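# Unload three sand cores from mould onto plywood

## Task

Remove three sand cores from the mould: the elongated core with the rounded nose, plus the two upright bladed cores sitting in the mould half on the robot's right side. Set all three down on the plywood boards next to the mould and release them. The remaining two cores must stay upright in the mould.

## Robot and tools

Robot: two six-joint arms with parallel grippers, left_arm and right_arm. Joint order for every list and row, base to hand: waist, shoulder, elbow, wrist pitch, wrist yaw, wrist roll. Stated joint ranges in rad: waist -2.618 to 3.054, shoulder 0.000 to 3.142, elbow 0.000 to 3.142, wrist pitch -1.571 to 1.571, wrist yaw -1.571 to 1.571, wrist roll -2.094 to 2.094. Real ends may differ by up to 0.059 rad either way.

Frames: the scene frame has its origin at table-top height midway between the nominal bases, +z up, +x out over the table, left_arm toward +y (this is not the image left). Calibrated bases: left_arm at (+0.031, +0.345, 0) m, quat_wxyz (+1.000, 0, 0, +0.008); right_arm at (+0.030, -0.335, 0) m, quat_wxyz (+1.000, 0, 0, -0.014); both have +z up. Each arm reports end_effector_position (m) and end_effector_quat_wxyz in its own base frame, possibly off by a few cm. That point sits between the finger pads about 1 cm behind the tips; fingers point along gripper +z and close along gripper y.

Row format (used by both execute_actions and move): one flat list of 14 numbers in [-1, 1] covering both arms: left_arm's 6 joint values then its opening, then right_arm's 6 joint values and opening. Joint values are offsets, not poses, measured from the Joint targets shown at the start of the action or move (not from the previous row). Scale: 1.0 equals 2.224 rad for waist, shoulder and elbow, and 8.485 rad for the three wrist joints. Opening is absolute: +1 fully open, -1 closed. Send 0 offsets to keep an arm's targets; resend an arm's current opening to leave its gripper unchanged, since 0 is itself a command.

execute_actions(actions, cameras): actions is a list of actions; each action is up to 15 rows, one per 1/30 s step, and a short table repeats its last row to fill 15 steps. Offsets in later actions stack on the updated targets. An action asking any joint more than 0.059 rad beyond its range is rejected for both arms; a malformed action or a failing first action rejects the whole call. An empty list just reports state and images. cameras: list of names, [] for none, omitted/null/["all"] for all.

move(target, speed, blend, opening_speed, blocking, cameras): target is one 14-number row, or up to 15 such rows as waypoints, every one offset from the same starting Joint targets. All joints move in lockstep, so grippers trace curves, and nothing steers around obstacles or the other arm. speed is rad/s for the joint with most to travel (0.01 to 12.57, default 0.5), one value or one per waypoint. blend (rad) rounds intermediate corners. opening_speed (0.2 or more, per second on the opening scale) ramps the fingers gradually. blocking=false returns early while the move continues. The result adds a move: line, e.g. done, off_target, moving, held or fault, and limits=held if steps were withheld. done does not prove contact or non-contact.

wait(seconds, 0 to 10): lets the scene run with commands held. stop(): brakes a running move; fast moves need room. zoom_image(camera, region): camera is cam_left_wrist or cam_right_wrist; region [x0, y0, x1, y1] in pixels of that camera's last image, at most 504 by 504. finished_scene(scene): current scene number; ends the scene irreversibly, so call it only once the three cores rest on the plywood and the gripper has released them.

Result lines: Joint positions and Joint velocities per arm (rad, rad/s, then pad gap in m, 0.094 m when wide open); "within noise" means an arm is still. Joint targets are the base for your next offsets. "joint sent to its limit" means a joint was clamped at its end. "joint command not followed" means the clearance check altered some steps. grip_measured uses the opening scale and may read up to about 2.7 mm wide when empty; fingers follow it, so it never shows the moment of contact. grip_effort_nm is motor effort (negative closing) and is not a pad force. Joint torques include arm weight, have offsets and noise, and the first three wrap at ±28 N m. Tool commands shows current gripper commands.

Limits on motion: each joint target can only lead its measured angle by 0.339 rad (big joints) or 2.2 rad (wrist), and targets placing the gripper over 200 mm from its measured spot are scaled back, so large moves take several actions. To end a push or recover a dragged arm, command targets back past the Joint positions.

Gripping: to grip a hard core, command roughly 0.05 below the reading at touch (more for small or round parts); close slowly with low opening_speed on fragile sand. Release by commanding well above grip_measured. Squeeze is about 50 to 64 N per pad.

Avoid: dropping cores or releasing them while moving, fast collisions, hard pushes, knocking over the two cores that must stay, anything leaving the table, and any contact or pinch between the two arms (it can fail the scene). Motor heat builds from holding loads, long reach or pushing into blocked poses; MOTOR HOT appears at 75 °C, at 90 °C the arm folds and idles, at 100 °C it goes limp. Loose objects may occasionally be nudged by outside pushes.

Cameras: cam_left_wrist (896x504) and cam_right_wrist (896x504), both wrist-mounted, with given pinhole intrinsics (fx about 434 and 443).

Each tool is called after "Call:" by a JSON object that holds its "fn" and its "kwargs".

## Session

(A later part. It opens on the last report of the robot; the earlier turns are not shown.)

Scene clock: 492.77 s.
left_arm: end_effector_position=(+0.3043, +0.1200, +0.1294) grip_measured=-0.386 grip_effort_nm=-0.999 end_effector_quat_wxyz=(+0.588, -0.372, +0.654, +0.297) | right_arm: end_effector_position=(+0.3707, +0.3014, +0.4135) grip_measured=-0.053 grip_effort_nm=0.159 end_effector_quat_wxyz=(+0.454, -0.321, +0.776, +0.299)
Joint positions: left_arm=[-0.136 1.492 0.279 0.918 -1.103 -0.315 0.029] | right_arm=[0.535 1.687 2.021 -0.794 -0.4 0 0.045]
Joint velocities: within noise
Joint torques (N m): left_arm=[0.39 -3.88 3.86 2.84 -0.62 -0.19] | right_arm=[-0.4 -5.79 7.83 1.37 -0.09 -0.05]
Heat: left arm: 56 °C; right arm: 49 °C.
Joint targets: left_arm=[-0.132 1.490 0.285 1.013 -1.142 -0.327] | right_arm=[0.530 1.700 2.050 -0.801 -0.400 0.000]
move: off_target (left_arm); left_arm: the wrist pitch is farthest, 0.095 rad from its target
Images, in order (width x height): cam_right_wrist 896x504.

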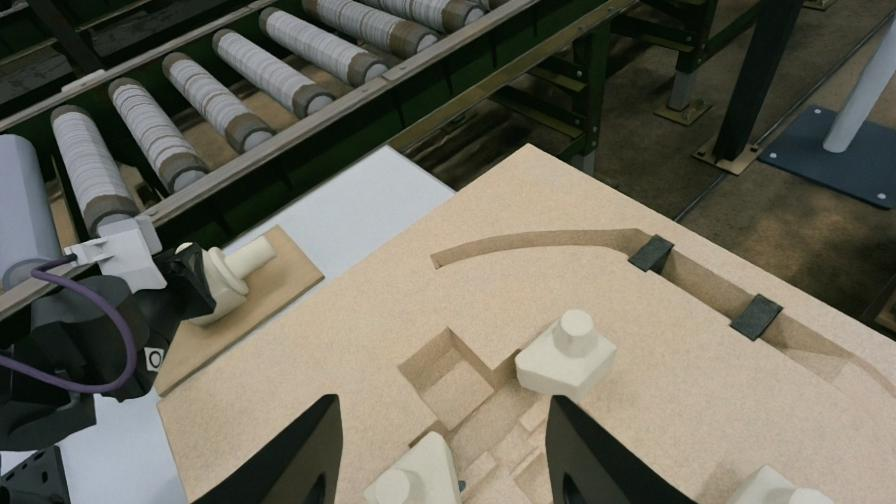

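Call:
{"fn": "move", "kwargs": {"target": [[0,0,0,0,0,0,-0.3,0,0,0,0,0,0,-0.05],[0,0,0,0,0,0,0.3,0,0,0,0,0,0,-0.05],[0,-0.11,0.07,-0.07,0,0,0.3,0,0,0,0,0,0,-0.05]], "speed": 0.3, "opening_speed": 0.5}}

Call:
{"fn": "zoom_image", "kwargs": {"camera": "cam_right_wrist", "region": [140, 210, 290, 340]}}

Scene clock: 502.50 s.
left_arm: end_effector_position=(+0.3003, +0.1227, +0.1659) grip_measured=+0.298 grip_effort_nm=0.139 end_effector_quat_wxyz=(+0.546, -0.352, +0.681, +0.337) | right_arm: end_effector_position=(+0.3707, +0.3014, +0.4135) grip_measured=-0.053 grip_effort_nm=0.159 end_effector_quat_wxyz=(+0.454, -0.321, +0.776, +0.299)
Joint positions: left_arm=[-0.136 1.266 0.417 0.422 -1.131 -0.315 0.061] | right_arm=[0.535 1.687 2.021 -0.794 -0.4 0 0.045]
Joint velocities: within noise
Joint torques (N m): left_arm=[0.34 -4.51 6.63 1.74 -0.36 -0.2] | right_arm=[-0.39 -5.75 7.84 1.36 -0.09 -0.05]
Heat: left arm: 54 °C; right arm: 49 °C.
Joint targets: left_arm=[-0.132 1.245 0.440 0.419 -1.141 -0.326] | right_arm=[0.530 1.700 2.050 -0.800 -0.400 0.000]
move: done

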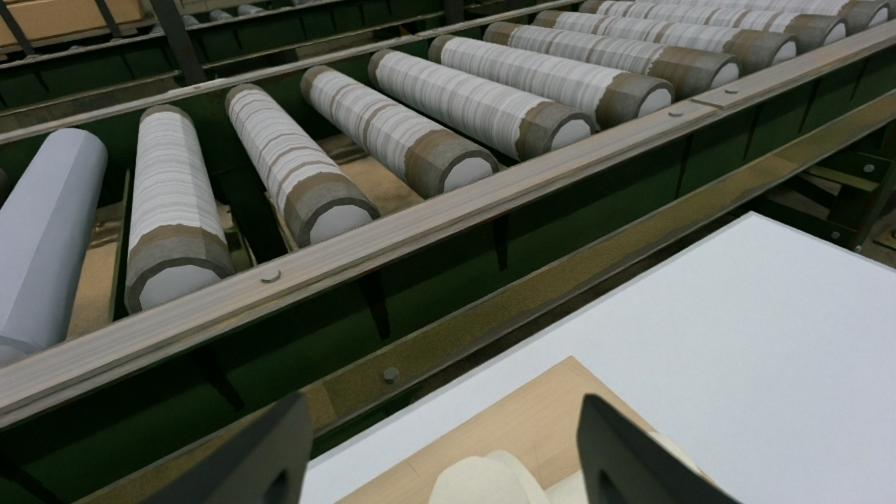

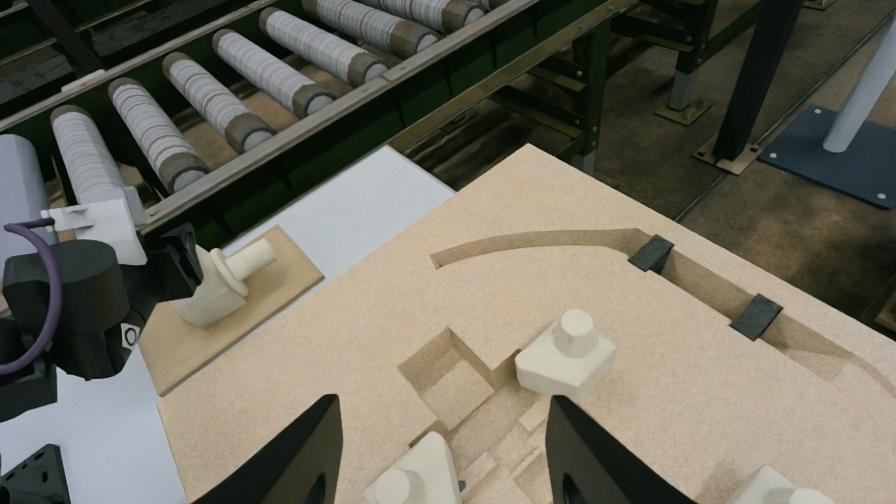

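Scaled by 3.360.

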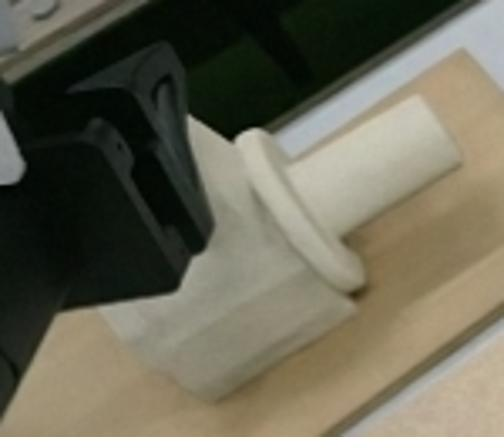

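Call:
{"fn": "move", "kwargs": {"target": [0,0,0,0,0,0,0.3,-0.1228,-0.0045,-0.598,0.1886,0.0147,-0.0067,0.3], "speed": 0.9, "cameras": ["cam_right_wrist"]}}

Scene clock: 528.37 s.
left_arm: end_effector_position=(+0.3002, +0.1227, +0.1657) grip_measured=+0.298 grip_effort_nm=0.139 end_effector_quat_wxyz=(+0.546, -0.352, +0.681, +0.337) | right_arm: end_effector_position=(+0.4478, +0.1718, +0.1665) grip_measured=+0.297 grip_effort_nm=0.178 end_effector_quat_wxyz=(+0.613, -0.206, +0.742, +0.174)
Joint positions: left_arm=[-0.136 1.266 0.417 0.421 -1.131 -0.315 0.061] | right_arm=[0.261 1.689 0.724 0.769 -0.281 -0.049 0.061]
Joint velocities: within noise
Joint torques (N m): left_arm=[0.36 -4.44 6.53 1.74 -0.37 -0.2] | right_arm=[-0.29 -6.49 5 1.81 0.03 -0.12]
Heat: left arm: 48 °C; right arm: 49 °C.
Joint targets: left_arm=[-0.132 1.245 0.440 0.419 -1.141 -0.326] | right_arm=[0.257 1.690 0.720 0.800 -0.275 -0.057]
move: done
Images, in order (width x height): cam_right_wrist 896x504.

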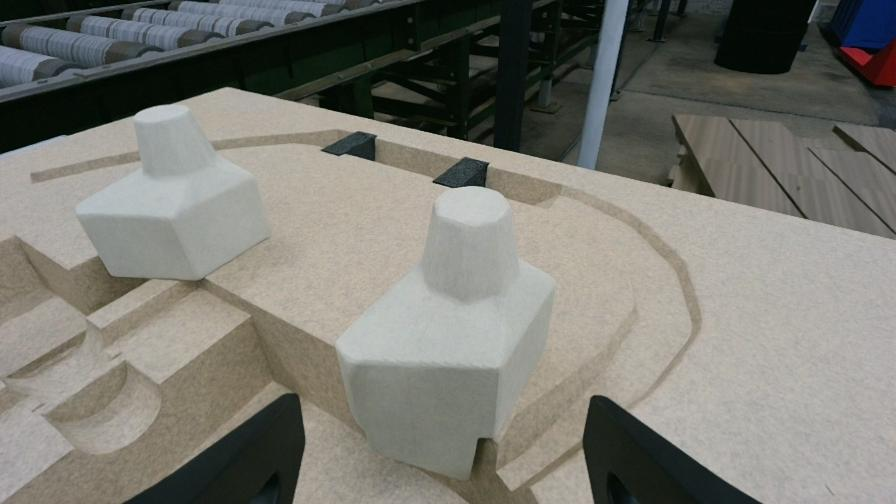

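Call:
{"fn": "move", "kwargs": {"target": [[0,0,0,0,0,0,0.3,0.022,0.1371,0.1776,-0.0106,0.0071,0.0008,0.3],[0,0,0,0,0,0,0.3,0.022,0.1371,0.1776,-0.0106,0.0071,0.0008,-0.6]], "speed": 0.35, "opening_speed": 0.8, "cameras": ["cam_right_wrist"]}}

Scene clock: 544.07 s.
left_arm: end_effector_position=(+0.3002, +0.1227, +0.1657) grip_measured=+0.298 grip_effort_nm=0.144 end_effector_quat_wxyz=(+0.546, -0.352, +0.681, +0.337) | right_arm: end_effector_position=(+0.5272, +0.2073, +0.1624) grip_measured=-0.304 grip_effort_nm=-1.004 end_effector_quat_wxyz=(+0.619, -0.204, +0.740, +0.165)
Joint positions: left_arm=[-0.136 1.266 0.417 0.421 -1.131 -0.315 0.061] | right_arm=[0.303 1.98 1.085 0.709 -0.223 -0.049 0.033]
Joint velocities: within noise
Joint torques (N m): left_arm=[0.38 -4.42 6.56 1.76 -0.35 -0.18] | right_arm=[0.21 -7.87 7.86 1.54 0.05 -0.05]
Heat: left arm: 47 °C; right arm: 49 °C.
Joint targets: left_arm=[-0.132 1.245 0.440 0.419 -1.141 -0.326] | right_arm=[0.306 1.995 1.115 0.710 -0.215 -0.050]
move: done
Images, in order (width x height): cam_right_wrist 896x504.

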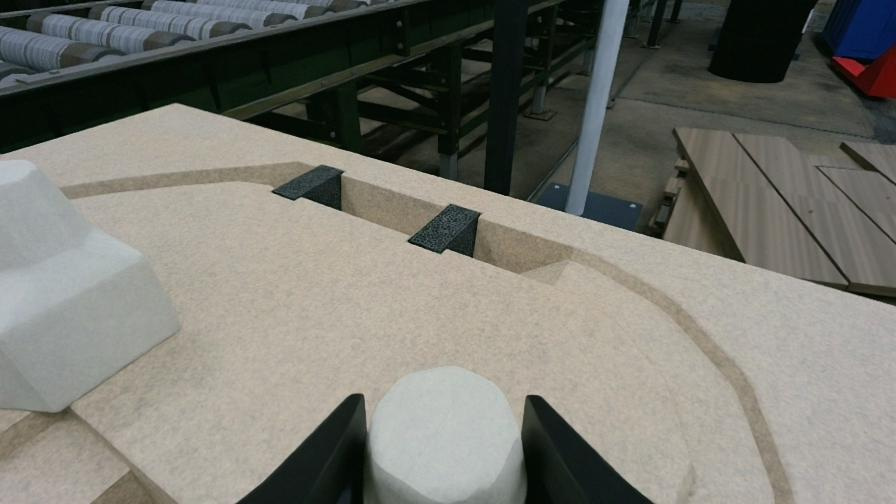

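Call:
{"fn": "move", "kwargs": {"target": [[0,0,0,0,0,0,0.3,0,-0.045,0.0387,-0.0083,0,0,-0.6],[0,0.047,0.3867,-0.073,0.0638,0.0384,0.3,0,-0.0755,0.08,-0.0148,0,0,-0.6],[-0.179,0.2046,0.7239,-0.1437,0.1816,0.0384,0.3,0,-0.0917,0.1156,-0.0284,0,0,-0.6]], "speed": [0.25,0.9,0.9]}}

Call:
{"fn": "wait", "kwargs": {"seconds": 0.1, "cameras": ["cam_left_wrist"]}}

Scene clock: 553.63 s.
left_arm: end_effector_position=(+0.3732, -0.2953, +0.4168) grip_measured=+0.298 grip_effort_nm=0.139 end_effector_quat_wxyz=(+0.459, +0.315, +0.777, -0.294) | right_arm: end_effector_position=(+0.5389, +0.2097, +0.2621) grip_measured=-0.305 grip_effort_nm=-1.004 end_effector_quat_wxyz=(+0.633, -0.201, +0.729, +0.163)
Joint positions: left_arm=[-0.53 1.682 2.025 -0.797 0.387 -0.003 0.061] | right_arm=[0.303 1.855 1.317 0.389 -0.216 -0.049 0.033]
Joint velocities: within noise
Joint torques (N m): left_arm=[0.05 -5.46 7.02 2.04 0.25 -0.03] | right_arm=[0.24 -14.2 10.73 2.29 -0.01 -0.05]
Heat: left arm: 46 °C; right arm: 50 °C.
Joint targets: left_arm=[-0.530 1.700 2.050 -0.800 0.399 0.000] | right_arm=[0.306 1.790 1.372 0.469 -0.215 -0.050]
move: off_target (right_arm); right_arm: the wrist pitch is farthest, 0.080 rad from its target

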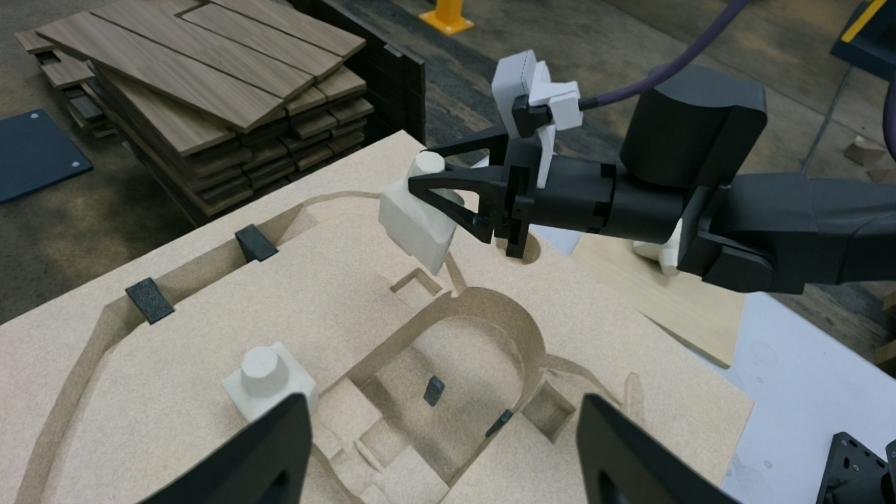

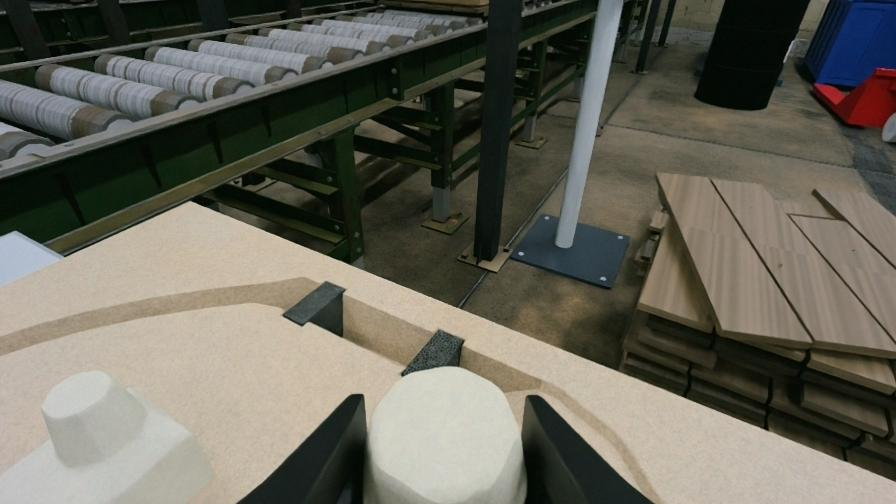

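Scene clock: 553.73 s.
left_arm: end_effector_position=(+0.3732, -0.2953, +0.4168) grip_measured=+0.298 grip_effort_nm=0.129 end_effector_quat_wxyz=(+0.459, +0.315, +0.777, -0.294) | right_arm: end_effector_position=(+0.5389, +0.2096, +0.2621) grip_measured=-0.305 grip_effort_nm=-1.009 end_effector_quat_wxyz=(+0.634, -0.201, +0.729, +0.163)
Joint positions: left_arm=[-0.53 1.682 2.025 -0.797 0.387 -0.003 0.061] | right_arm=[0.303 1.855 1.317 0.389 -0.216 -0.049 0.033]
Joint velocities: within noise
Joint torques (N m): left_arm=[0.02 -5.49 7.04 2.07 0.3 -0.05] | right_arm=[0.21 -14.22 10.74 2.27 -0.02 -0.06]
Heat: left arm: 46 °C; right arm: 50 °C.
Joint targets: left_arm=[-0.530 1.700 2.050 -0.800 0.399 0.000] | right_arm=[0.306 1.790 1.372 0.469 -0.215 -0.050]
Tool commands: left_gripper/opening=+0.3 right_gripper/opening=-0.6
wait: 0.10 s; no rest
Images, in order (width x height): cam_left_wrist 896x504.

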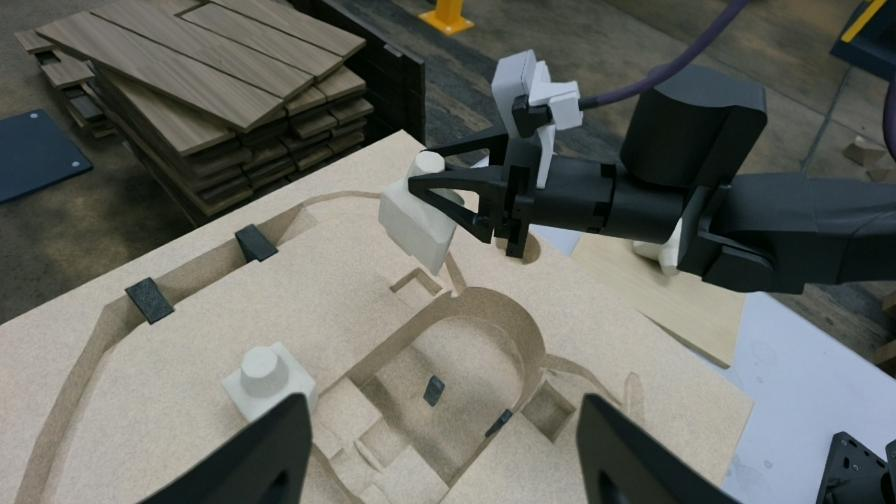

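Call:
{"fn": "move", "kwargs": {"target": [[0,0,0,0,0,0,0.3,-0.295,-0.3282,-0.2347,-0.0376,-0.0277,-0.1355,-0.6],[0,0,0,0,0,0,0.3,-0.5063,-0.4811,-0.482,-0.06,-0.0407,-0.2298,-0.6]], "speed": 0.7, "blend": 0.05}}

Call:
{"fn": "zoom_image", "kwargs": {"camera": "cam_left_wrist", "region": [560, 180, 800, 380]}}

Scene clock: 580.07 s.
left_arm: end_effector_position=(+0.3730, -0.2954, +0.4166) grip_measured=+0.298 grip_effort_nm=0.134 end_effector_quat_wxyz=(+0.458, +0.315, +0.777, -0.295) | right_arm: end_effector_position=(+0.2463, -0.1281, +0.1250) grip_measured=-0.305 grip_effort_nm=-1.004 end_effector_quat_wxyz=(+0.306, -0.572, +0.633, -0.422)
Joint positions: left_arm=[-0.53 1.682 2.025 -0.798 0.389 -0.003 0.061] | right_arm=[-0.814 0.744 0.289 -0.103 -0.53 -1.984 0.033]
Joint velocities: within noise
Joint torques (N m): left_arm=[0.03 -5.38 7.09 2.06 0.29 -0.03] | right_arm=[-0.55 -2.26 7.08 1.94 -0.45 -0.24]
Heat: left arm: 47 °C; right arm: 52 °C.
Joint targets: left_arm=[-0.530 1.700 2.050 -0.800 0.399 0.000] | right_arm=[-0.820 0.721 0.300 -0.040 -0.560 -2.000]
move: off_target (right_arm); right_arm: the wrist pitch is farthest, 0.063 rad from its target

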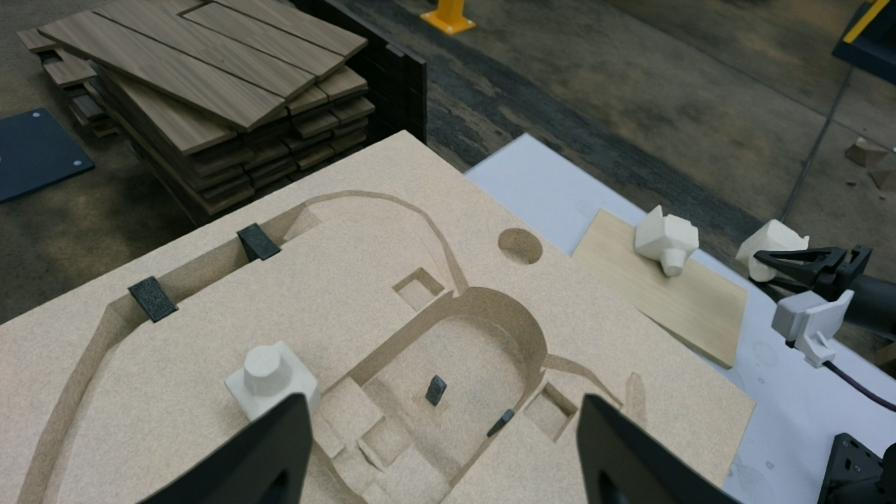

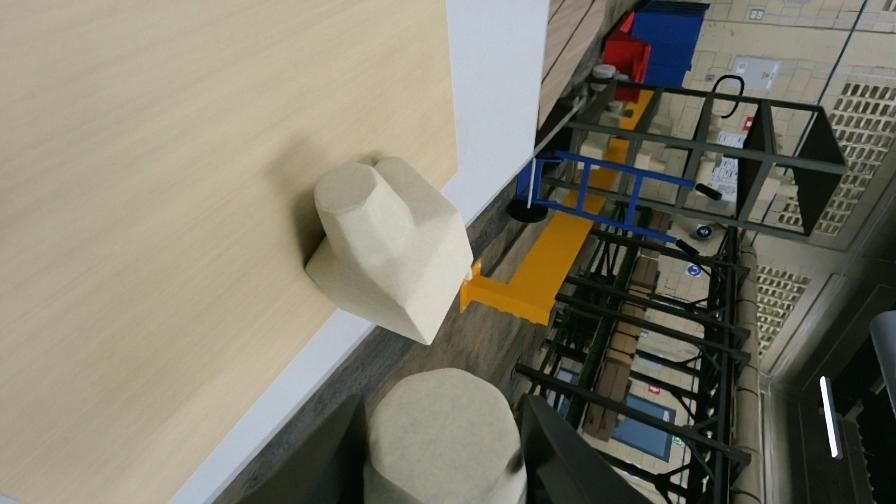

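Scaled by 2.100.

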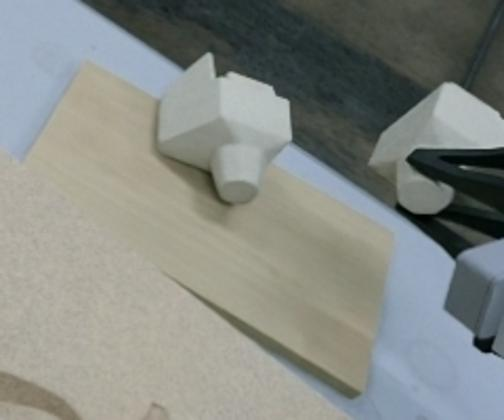

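Call:
{"fn": "move", "kwargs": {"target": [[0,0,0,0,0,0,0.3,0,0.0827,-0.08,0.0424,0,-0.0009,-0.6],[0,0,0,0,0,0,0.3,0,0.1308,-0.1016,0.0605,0,-0.0009,-0.6]], "speed": [0.4,0.2], "blend": 0.02}}

Call:
{"fn": "zoom_image", "kwargs": {"camera": "cam_left_wrist", "region": [640, 230, 820, 380]}}

Scene clock: 586.57 s.
left_arm: end_effector_position=(+0.3730, -0.2954, +0.4166) grip_measured=+0.298 grip_effort_nm=0.139 end_effector_quat_wxyz=(+0.458, +0.315, +0.777, -0.295) | right_arm: end_effector_position=(+0.2468, -0.1283, +0.0607) grip_measured=-0.305 grip_effort_nm=-1.009 end_effector_quat_wxyz=(+0.304, -0.575, +0.630, -0.424)
Joint positions: left_arm=[-0.53 1.682 2.025 -0.798 0.389 -0.003 0.061] | right_arm=[-0.814 1.016 0.069 0.389 -0.531 -1.994 0.033]
Joint velocities: within noise
Joint torques (N m): left_arm=[-0.01 -5.41 6.95 2.03 0.26 -0.03] | right_arm=[-0.54 -1.44 5.59 2.14 -0.42 -0.2]
Heat: left arm: 47 °C; right arm: 53 °C.
Joint targets: left_arm=[-0.530 1.700 2.050 -0.800 0.399 0.000] | right_arm=[-0.820 1.011 0.074 0.473 -0.560 -2.008]
move: off_target (right_arm); right_arm: the wrist pitch is farthest, 0.084 rad from its target

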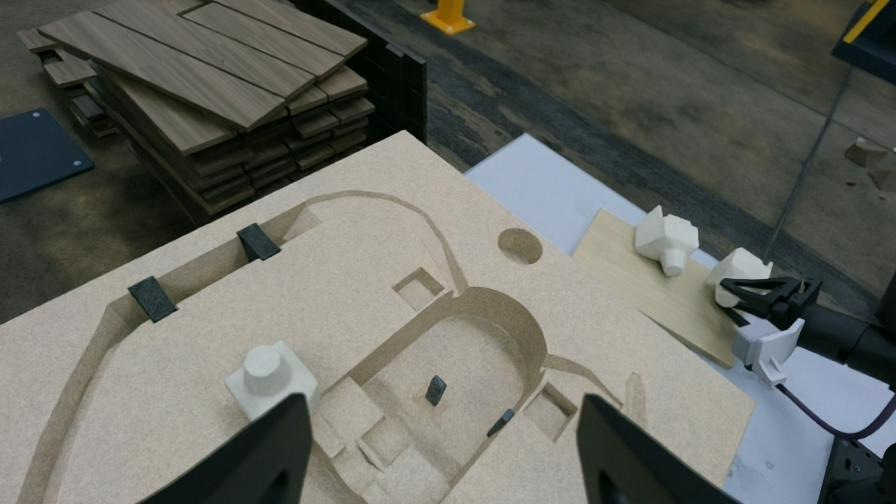

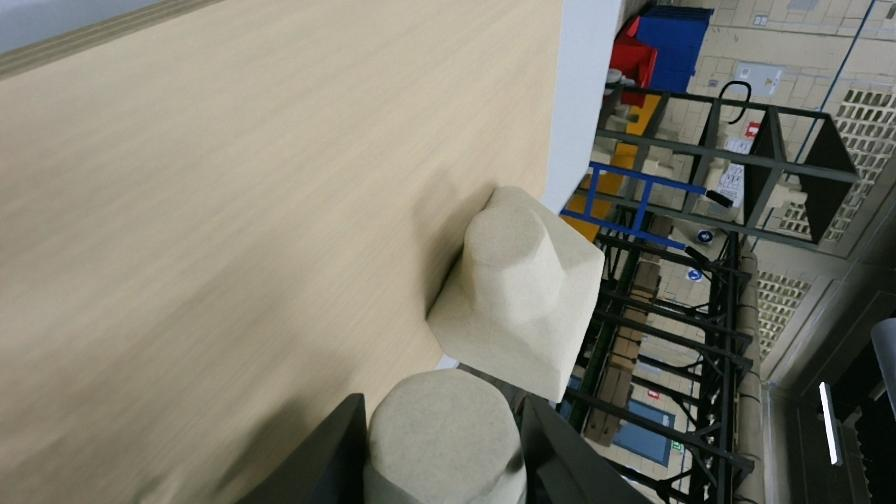

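Scaled by 2.800.

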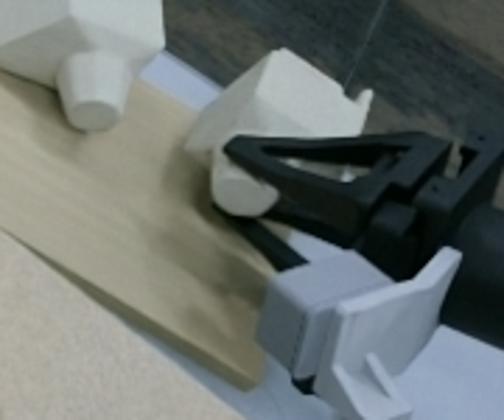

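Call:
{"fn": "move", "kwargs": {"target": [0,0,0,0,0,0,0.3,0,0.0315,-0.0112,0.0112,0,0,-0.6], "speed": 0.12, "cameras": ["cam_left_wrist"]}}

Call:
{"fn": "zoom_image", "kwargs": {"camera": "cam_left_wrist", "region": [640, 230, 820, 380]}}

Scene clock: 590.93 s.
left_arm: end_effector_position=(+0.3730, -0.2954, +0.4166) grip_measured=+0.298 grip_effort_nm=0.134 end_effector_quat_wxyz=(+0.458, +0.315, +0.777, -0.295) | right_arm: end_effector_position=(+0.2468, -0.1283, +0.0528) grip_measured=-0.305 grip_effort_nm=-1.004 end_effector_quat_wxyz=(+0.304, -0.576, +0.630, -0.424)
Joint positions: left_arm=[-0.53 1.682 2.025 -0.798 0.389 -0.003 0.061] | right_arm=[-0.814 1.086 0.045 0.484 -0.531 -1.995 0.033]
Joint velocities: within noise
Joint torques (N m): left_arm=[-0.02 -5.37 7.04 2.03 0.28 -0.05] | right_arm=[-0.53 -1.57 5.18 2.15 -0.42 -0.19]
Heat: left arm: 47 °C; right arm: 53 °C.
Joint targets: left_arm=[-0.530 1.700 2.050 -0.800 0.399 0.000] | right_arm=[-0.820 1.082 0.049 0.568 -0.560 -2.008]
move: off_target (right_arm); right_arm: the wrist pitch is farthest, 0.084 rad from its target
Images, in order (width x height): cam_left_wrist 896x504.

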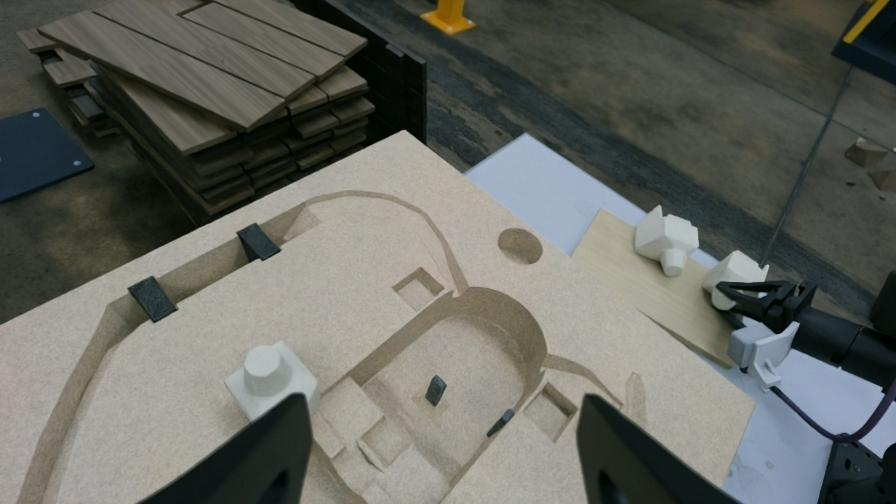

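Scaled by 2.800.

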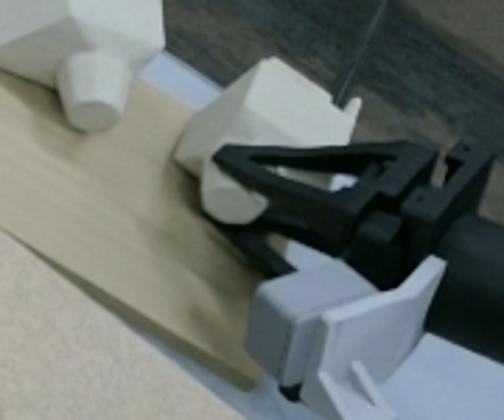

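Call:
{"fn": "move", "kwargs": {"target": [0,0,0,0,0,0,0.3,0,0.0144,-0.0045,0.005,0,0,-0.6], "speed": 0.1, "cameras": []}}

Call:
{"fn": "move", "kwargs": {"target": [0,0,0,0,0,0,0.3,0,0.0108,-0.003,0.0036,0,0,-0.6], "speed": 0.1, "cameras": ["cam_left_wrist"]}}

Call:
{"fn": "zoom_image", "kwargs": {"camera": "cam_left_wrist", "region": [640, 230, 820, 380]}}

Scene clock: 595.13 s.
left_arm: end_effector_position=(+0.3730, -0.2954, +0.4166) grip_measured=+0.298 grip_effort_nm=0.134 end_effector_quat_wxyz=(+0.458, +0.315, +0.777, -0.295) | right_arm: end_effector_position=(+0.2467, -0.1281, +0.0496) grip_measured=-0.305 grip_effort_nm=-1.009 end_effector_quat_wxyz=(+0.304, -0.576, +0.629, -0.424)
Joint positions: left_arm=[-0.53 1.682 2.025 -0.798 0.389 -0.003 0.061] | right_arm=[-0.814 1.117 0.035 0.526 -0.532 -1.995 0.033]
Joint velocities: within noise
Joint torques (N m): left_arm=[-0.02 -5.53 7.04 2.05 0.26 -0.03] | right_arm=[-0.54 -1.63 5.03 2.11 -0.42 -0.18]
Heat: left arm: 47 °C; right arm: 54 °C.
Joint targets: left_arm=[-0.530 1.700 2.050 -0.800 0.399 0.000] | right_arm=[-0.820 1.114 0.039 0.610 -0.560 -2.008]
move: off_target (right_arm); right_arm: the wrist pitch is farthest, 0.084 rad from its target
No camera images: "cameras" was empty.

Scene clock: 596.10 s.
left_arm: end_effector_position=(+0.3730, -0.2954, +0.4166) grip_measured=+0.298 grip_effort_nm=0.134 end_effector_quat_wxyz=(+0.458, +0.315, +0.777, -0.295) | right_arm: end_effector_position=(+0.2467, -0.1281, +0.0474) grip_measured=-0.305 grip_effort_nm=-1.004 end_effector_quat_wxyz=(+0.304, -0.576, +0.629, -0.425)
Joint positions: left_arm=[-0.53 1.682 2.025 -0.798 0.389 -0.003 0.061] | right_arm=[-0.814 1.141 0.029 0.557 -0.532 -1.995 0.033]
Joint velocities: within noise
Joint torques (N m): left_arm=[0.03 -5.38 7.08 2.03 0.28 -0.04] | right_arm=[-0.53 -1.69 4.89 2.15 -0.42 -0.18]
Heat: left arm: 47 °C; right arm: 54 °C.
Joint targets: left_arm=[-0.530 1.700 2.050 -0.800 0.399 0.000] | right_arm=[-0.820 1.137 0.033 0.641 -0.560 -2.008]
move: off_target (right_arm); right_arm: the wrist pitch is farthest, 0.084 rad from its target
Images, in order (width x height): cam_left_wrist 896x504.

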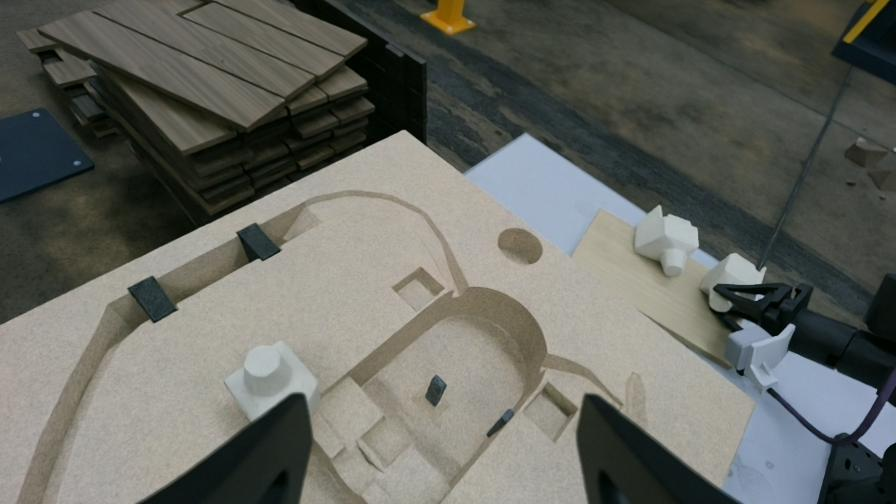

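Scaled by 2.800.

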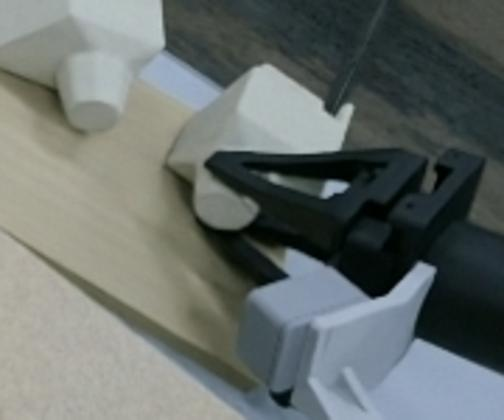

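Call:
{"fn": "move", "kwargs": {"target": [0,0,0,0,0,0,0.3,0,0.0112,-0.0027,0.0037,0,0,-0.6], "speed": 0.1, "cameras": []}}

Call:
{"fn": "move", "kwargs": {"target": [0,0,0,0,0,0,0.3,0,0.0112,-0.0027,0.0037,0,0,-0.6], "speed": 0.1, "cameras": ["cam_left_wrist"]}}

Call:
{"fn": "zoom_image", "kwargs": {"camera": "cam_left_wrist", "region": [640, 230, 820, 380]}}

Scene clock: 601.43 s.
left_arm: end_effector_position=(+0.3730, -0.2954, +0.4166) grip_measured=+0.298 grip_effort_nm=0.144 end_effector_quat_wxyz=(+0.458, +0.315, +0.777, -0.295) | right_arm: end_effector_position=(+0.2470, -0.1284, +0.0459) grip_measured=-0.305 grip_effort_nm=-0.999 end_effector_quat_wxyz=(-0.304, +0.576, -0.628, +0.426)
Joint positions: left_arm=[-0.53 1.682 2.025 -0.798 0.389 -0.003 0.061] | right_arm=[-0.814 1.165 0.024 0.589 -0.532 -1.997 0.033]
Joint velocities: within noise
Joint torques (N m): left_arm=[0.05 -5.46 6.95 2.04 0.28 -0.04] | right_arm=[-0.57 -1.77 4.7 2.1 -0.41 -0.17]
Heat: left arm: 47 °C; right arm: 55 °C.
Joint targets: left_arm=[-0.530 1.700 2.050 -0.800 0.399 0.000] | right_arm=[-0.820 1.163 0.027 0.672 -0.560 -2.008]
move: off_target (right_arm); right_arm: the wrist pitch is farthest, 0.083 rad from its target
No camera images: "cameras" was empty.

Scene clock: 602.27 s.
left_arm: end_effector_position=(+0.3730, -0.2954, +0.4166) grip_measured=+0.298 grip_effort_nm=0.144 end_effector_quat_wxyz=(+0.458, +0.315, +0.777, -0.295) | right_arm: end_effector_position=(+0.2477, -0.1288, +0.0453) grip_measured=-0.305 grip_effort_nm=-1.004 end_effector_quat_wxyz=(-0.304, +0.576, -0.625, +0.429)
Joint positions: left_arm=[-0.53 1.682 2.025 -0.798 0.389 -0.003 0.061] | right_arm=[-0.814 1.19 0.019 0.625 -0.533 -1.998 0.033]
Joint velocities: within noise
Joint torques (N m): left_arm=[-0.02 -5.44 7.05 2.05 0.27 -0.03] | right_arm=[-0.58 -1.76 4.56 2.08 -0.39 -0.15]
Heat: left arm: 47 °C; right arm: 55 °C.
Joint targets: left_arm=[-0.530 1.700 2.050 -0.800 0.399 0.000] | right_arm=[-0.820 1.187 0.021 0.704 -0.560 -2.008]
move: off_target (right_arm); right_arm: the wrist pitch is farthest, 0.078 rad from its target
Images, in order (width x height): cam_left_wrist 896x504.

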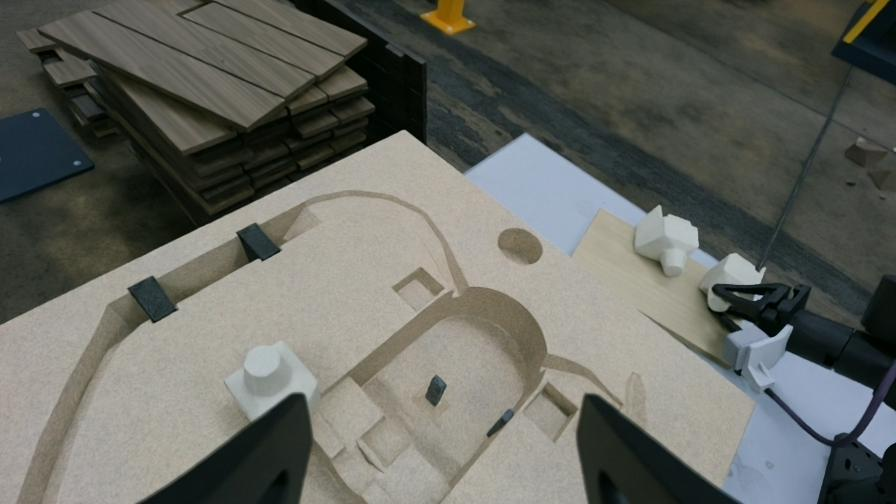

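Scaled by 2.800.

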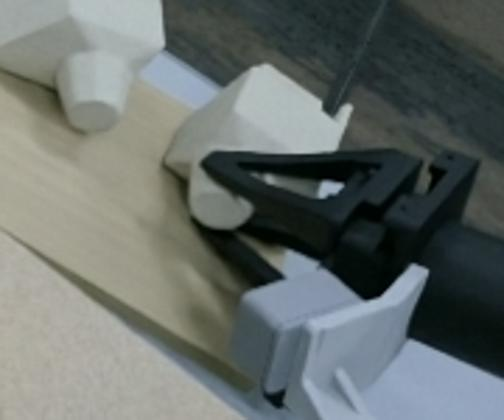

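Call:
{"fn": "move", "kwargs": {"target": [[0,0,0,0,0,0,0.3,0,0.0112,-0.002,0.0042,0,0,-0.6],[0,0,0,0,0,0,0.3,0,0.0112,-0.002,0.0042,0,0,-0.05]], "speed": 0.1, "opening_speed": 0.25}}

Call:
{"fn": "zoom_image", "kwargs": {"camera": "cam_left_wrist", "region": [640, 230, 820, 380]}}

Scene clock: 608.93 s.
left_arm: end_effector_position=(+0.3730, -0.2954, +0.4166) grip_measured=+0.298 grip_effort_nm=0.129 end_effector_quat_wxyz=(+0.458, +0.315, +0.777, -0.295) | right_arm: end_effector_position=(+0.2522, -0.1309, +0.0534) grip_measured=-0.053 grip_effort_nm=0.173 end_effector_quat_wxyz=(-0.307, +0.579, -0.607, +0.450)
Joint positions: left_arm=[-0.53 1.682 2.025 -0.798 0.389 -0.003 0.061] | right_arm=[-0.814 1.214 0.014 0.704 -0.545 -2.008 0.044]
Joint velocities: within noise
Joint torques (N m): left_arm=[-0.01 -5.52 7.01 2.05 0.28 -0.03] | right_arm=[-0.55 -1.78 4.44 1.72 -0.27 -0.03]
Heat: left arm: 47 °C; right arm: 55 °C.
Joint targets: left_arm=[-0.530 1.700 2.050 -0.800 0.399 0.000] | right_arm=[-0.820 1.212 0.016 0.740 -0.560 -2.008]
move: off_target (right_arm); target 2's new numbers were sent with right_arm's wrist pitch 0.077 rad from that target; right_arm: the wrist pitch is farthest, 0.036 rad from its target

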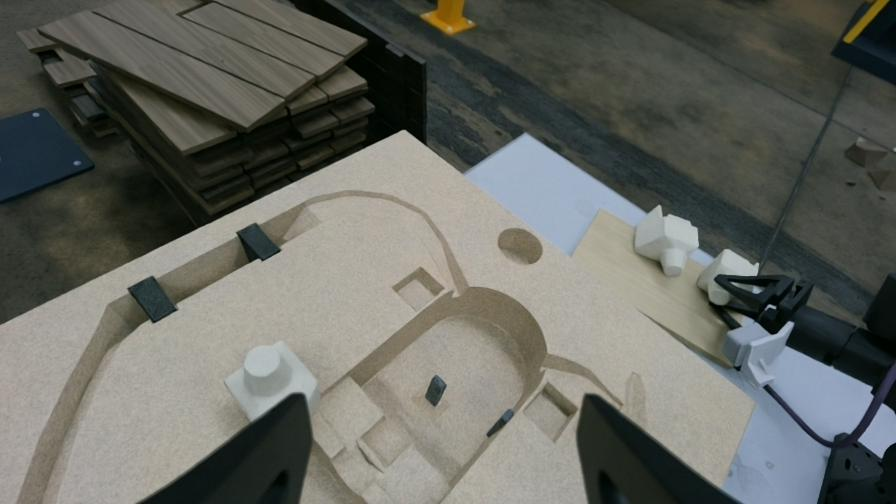

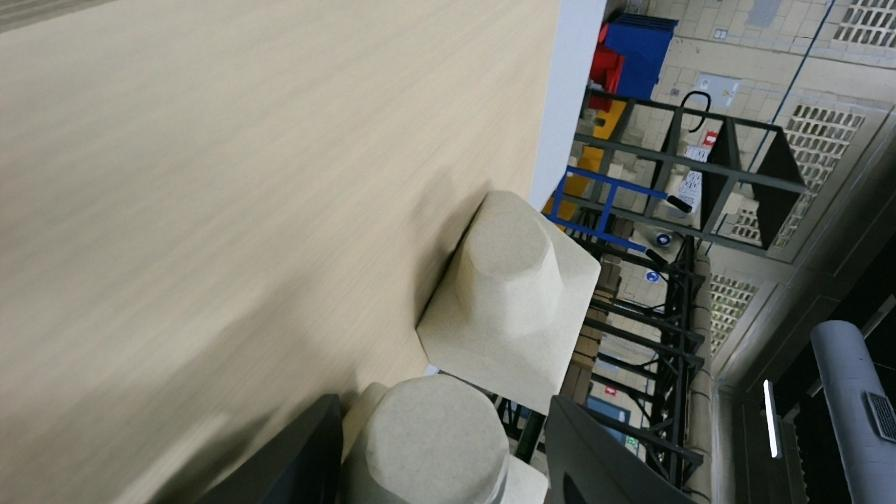

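Scaled by 2.800.

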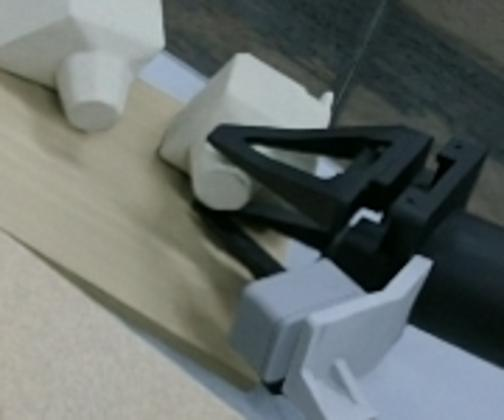

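Call:
{"fn": "move", "kwargs": {"target": [0,0,0,0,0,0,0.3,-0.1763,-0.3067,0.0333,-0.1131,-0.0377,-0.0097,-0.05], "speed": 0.4}}

Call:
{"fn": "zoom_image", "kwargs": {"camera": "cam_left_wrist", "region": [600, 180, 820, 380]}}

Scene clock: 623.20 s.
left_arm: end_effector_position=(+0.3730, -0.2954, +0.4166) grip_measured=+0.298 grip_effort_nm=0.139 end_effector_quat_wxyz=(+0.458, +0.315, +0.777, -0.295) | right_arm: end_effector_position=(+0.1923, -0.1238, +0.0765) grip_measured=-0.053 grip_effort_nm=0.168 end_effector_quat_wxyz=(+0.342, -0.513, +0.666, -0.420)
Joint positions: left_arm=[-0.53 1.682 2.025 -0.798 0.389 -0.003 0.061] | right_arm=[-1.206 0.54 0.059 -0.198 -0.854 -2.089 0.045]
Joint velocities: within noise
Joint torques (N m): left_arm=[0.05 -5.33 7.01 2.04 0.25 -0.03] | right_arm=[-0.57 0.14 8.53 0.99 -0.48 -0.04]
Heat: left arm: 47 °C; right arm: 52 °C.
Joint targets: left_arm=[-0.530 1.700 2.050 -0.800 0.399 0.000] | right_arm=[-1.212 0.530 0.090 -0.220 -0.880 -2.090]
move: done

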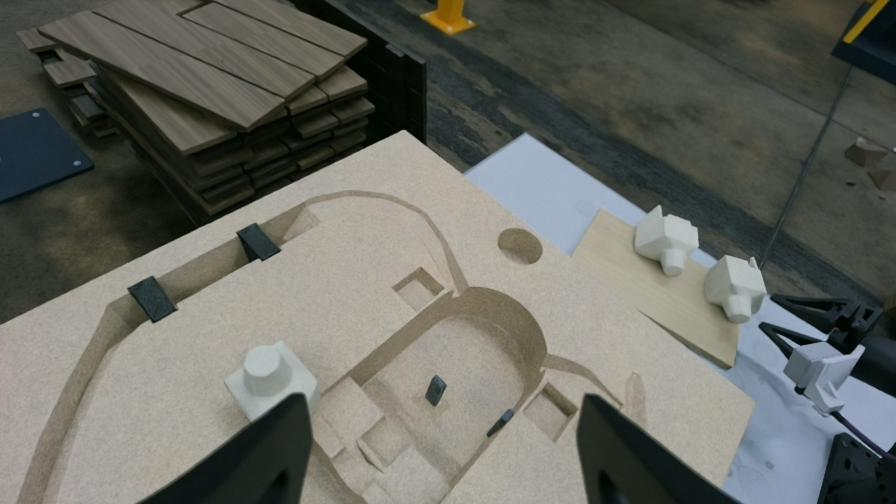

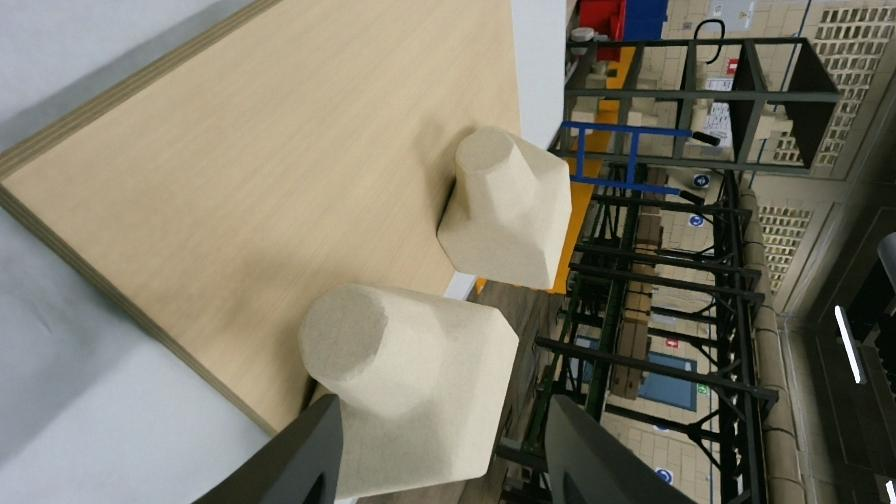

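Scaled by 2.291.

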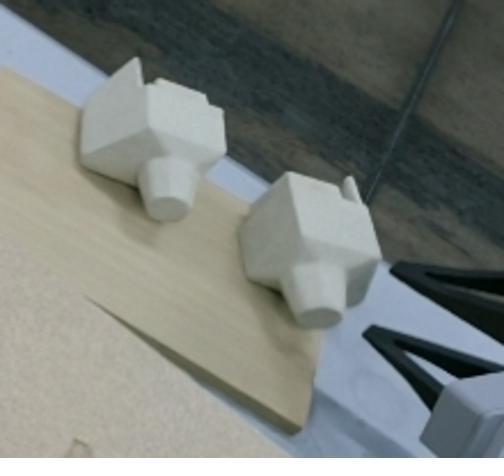

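Call:
{"fn": "finished_scene", "kwargs": {"scene": 1}}

The scene is finished: the task was done.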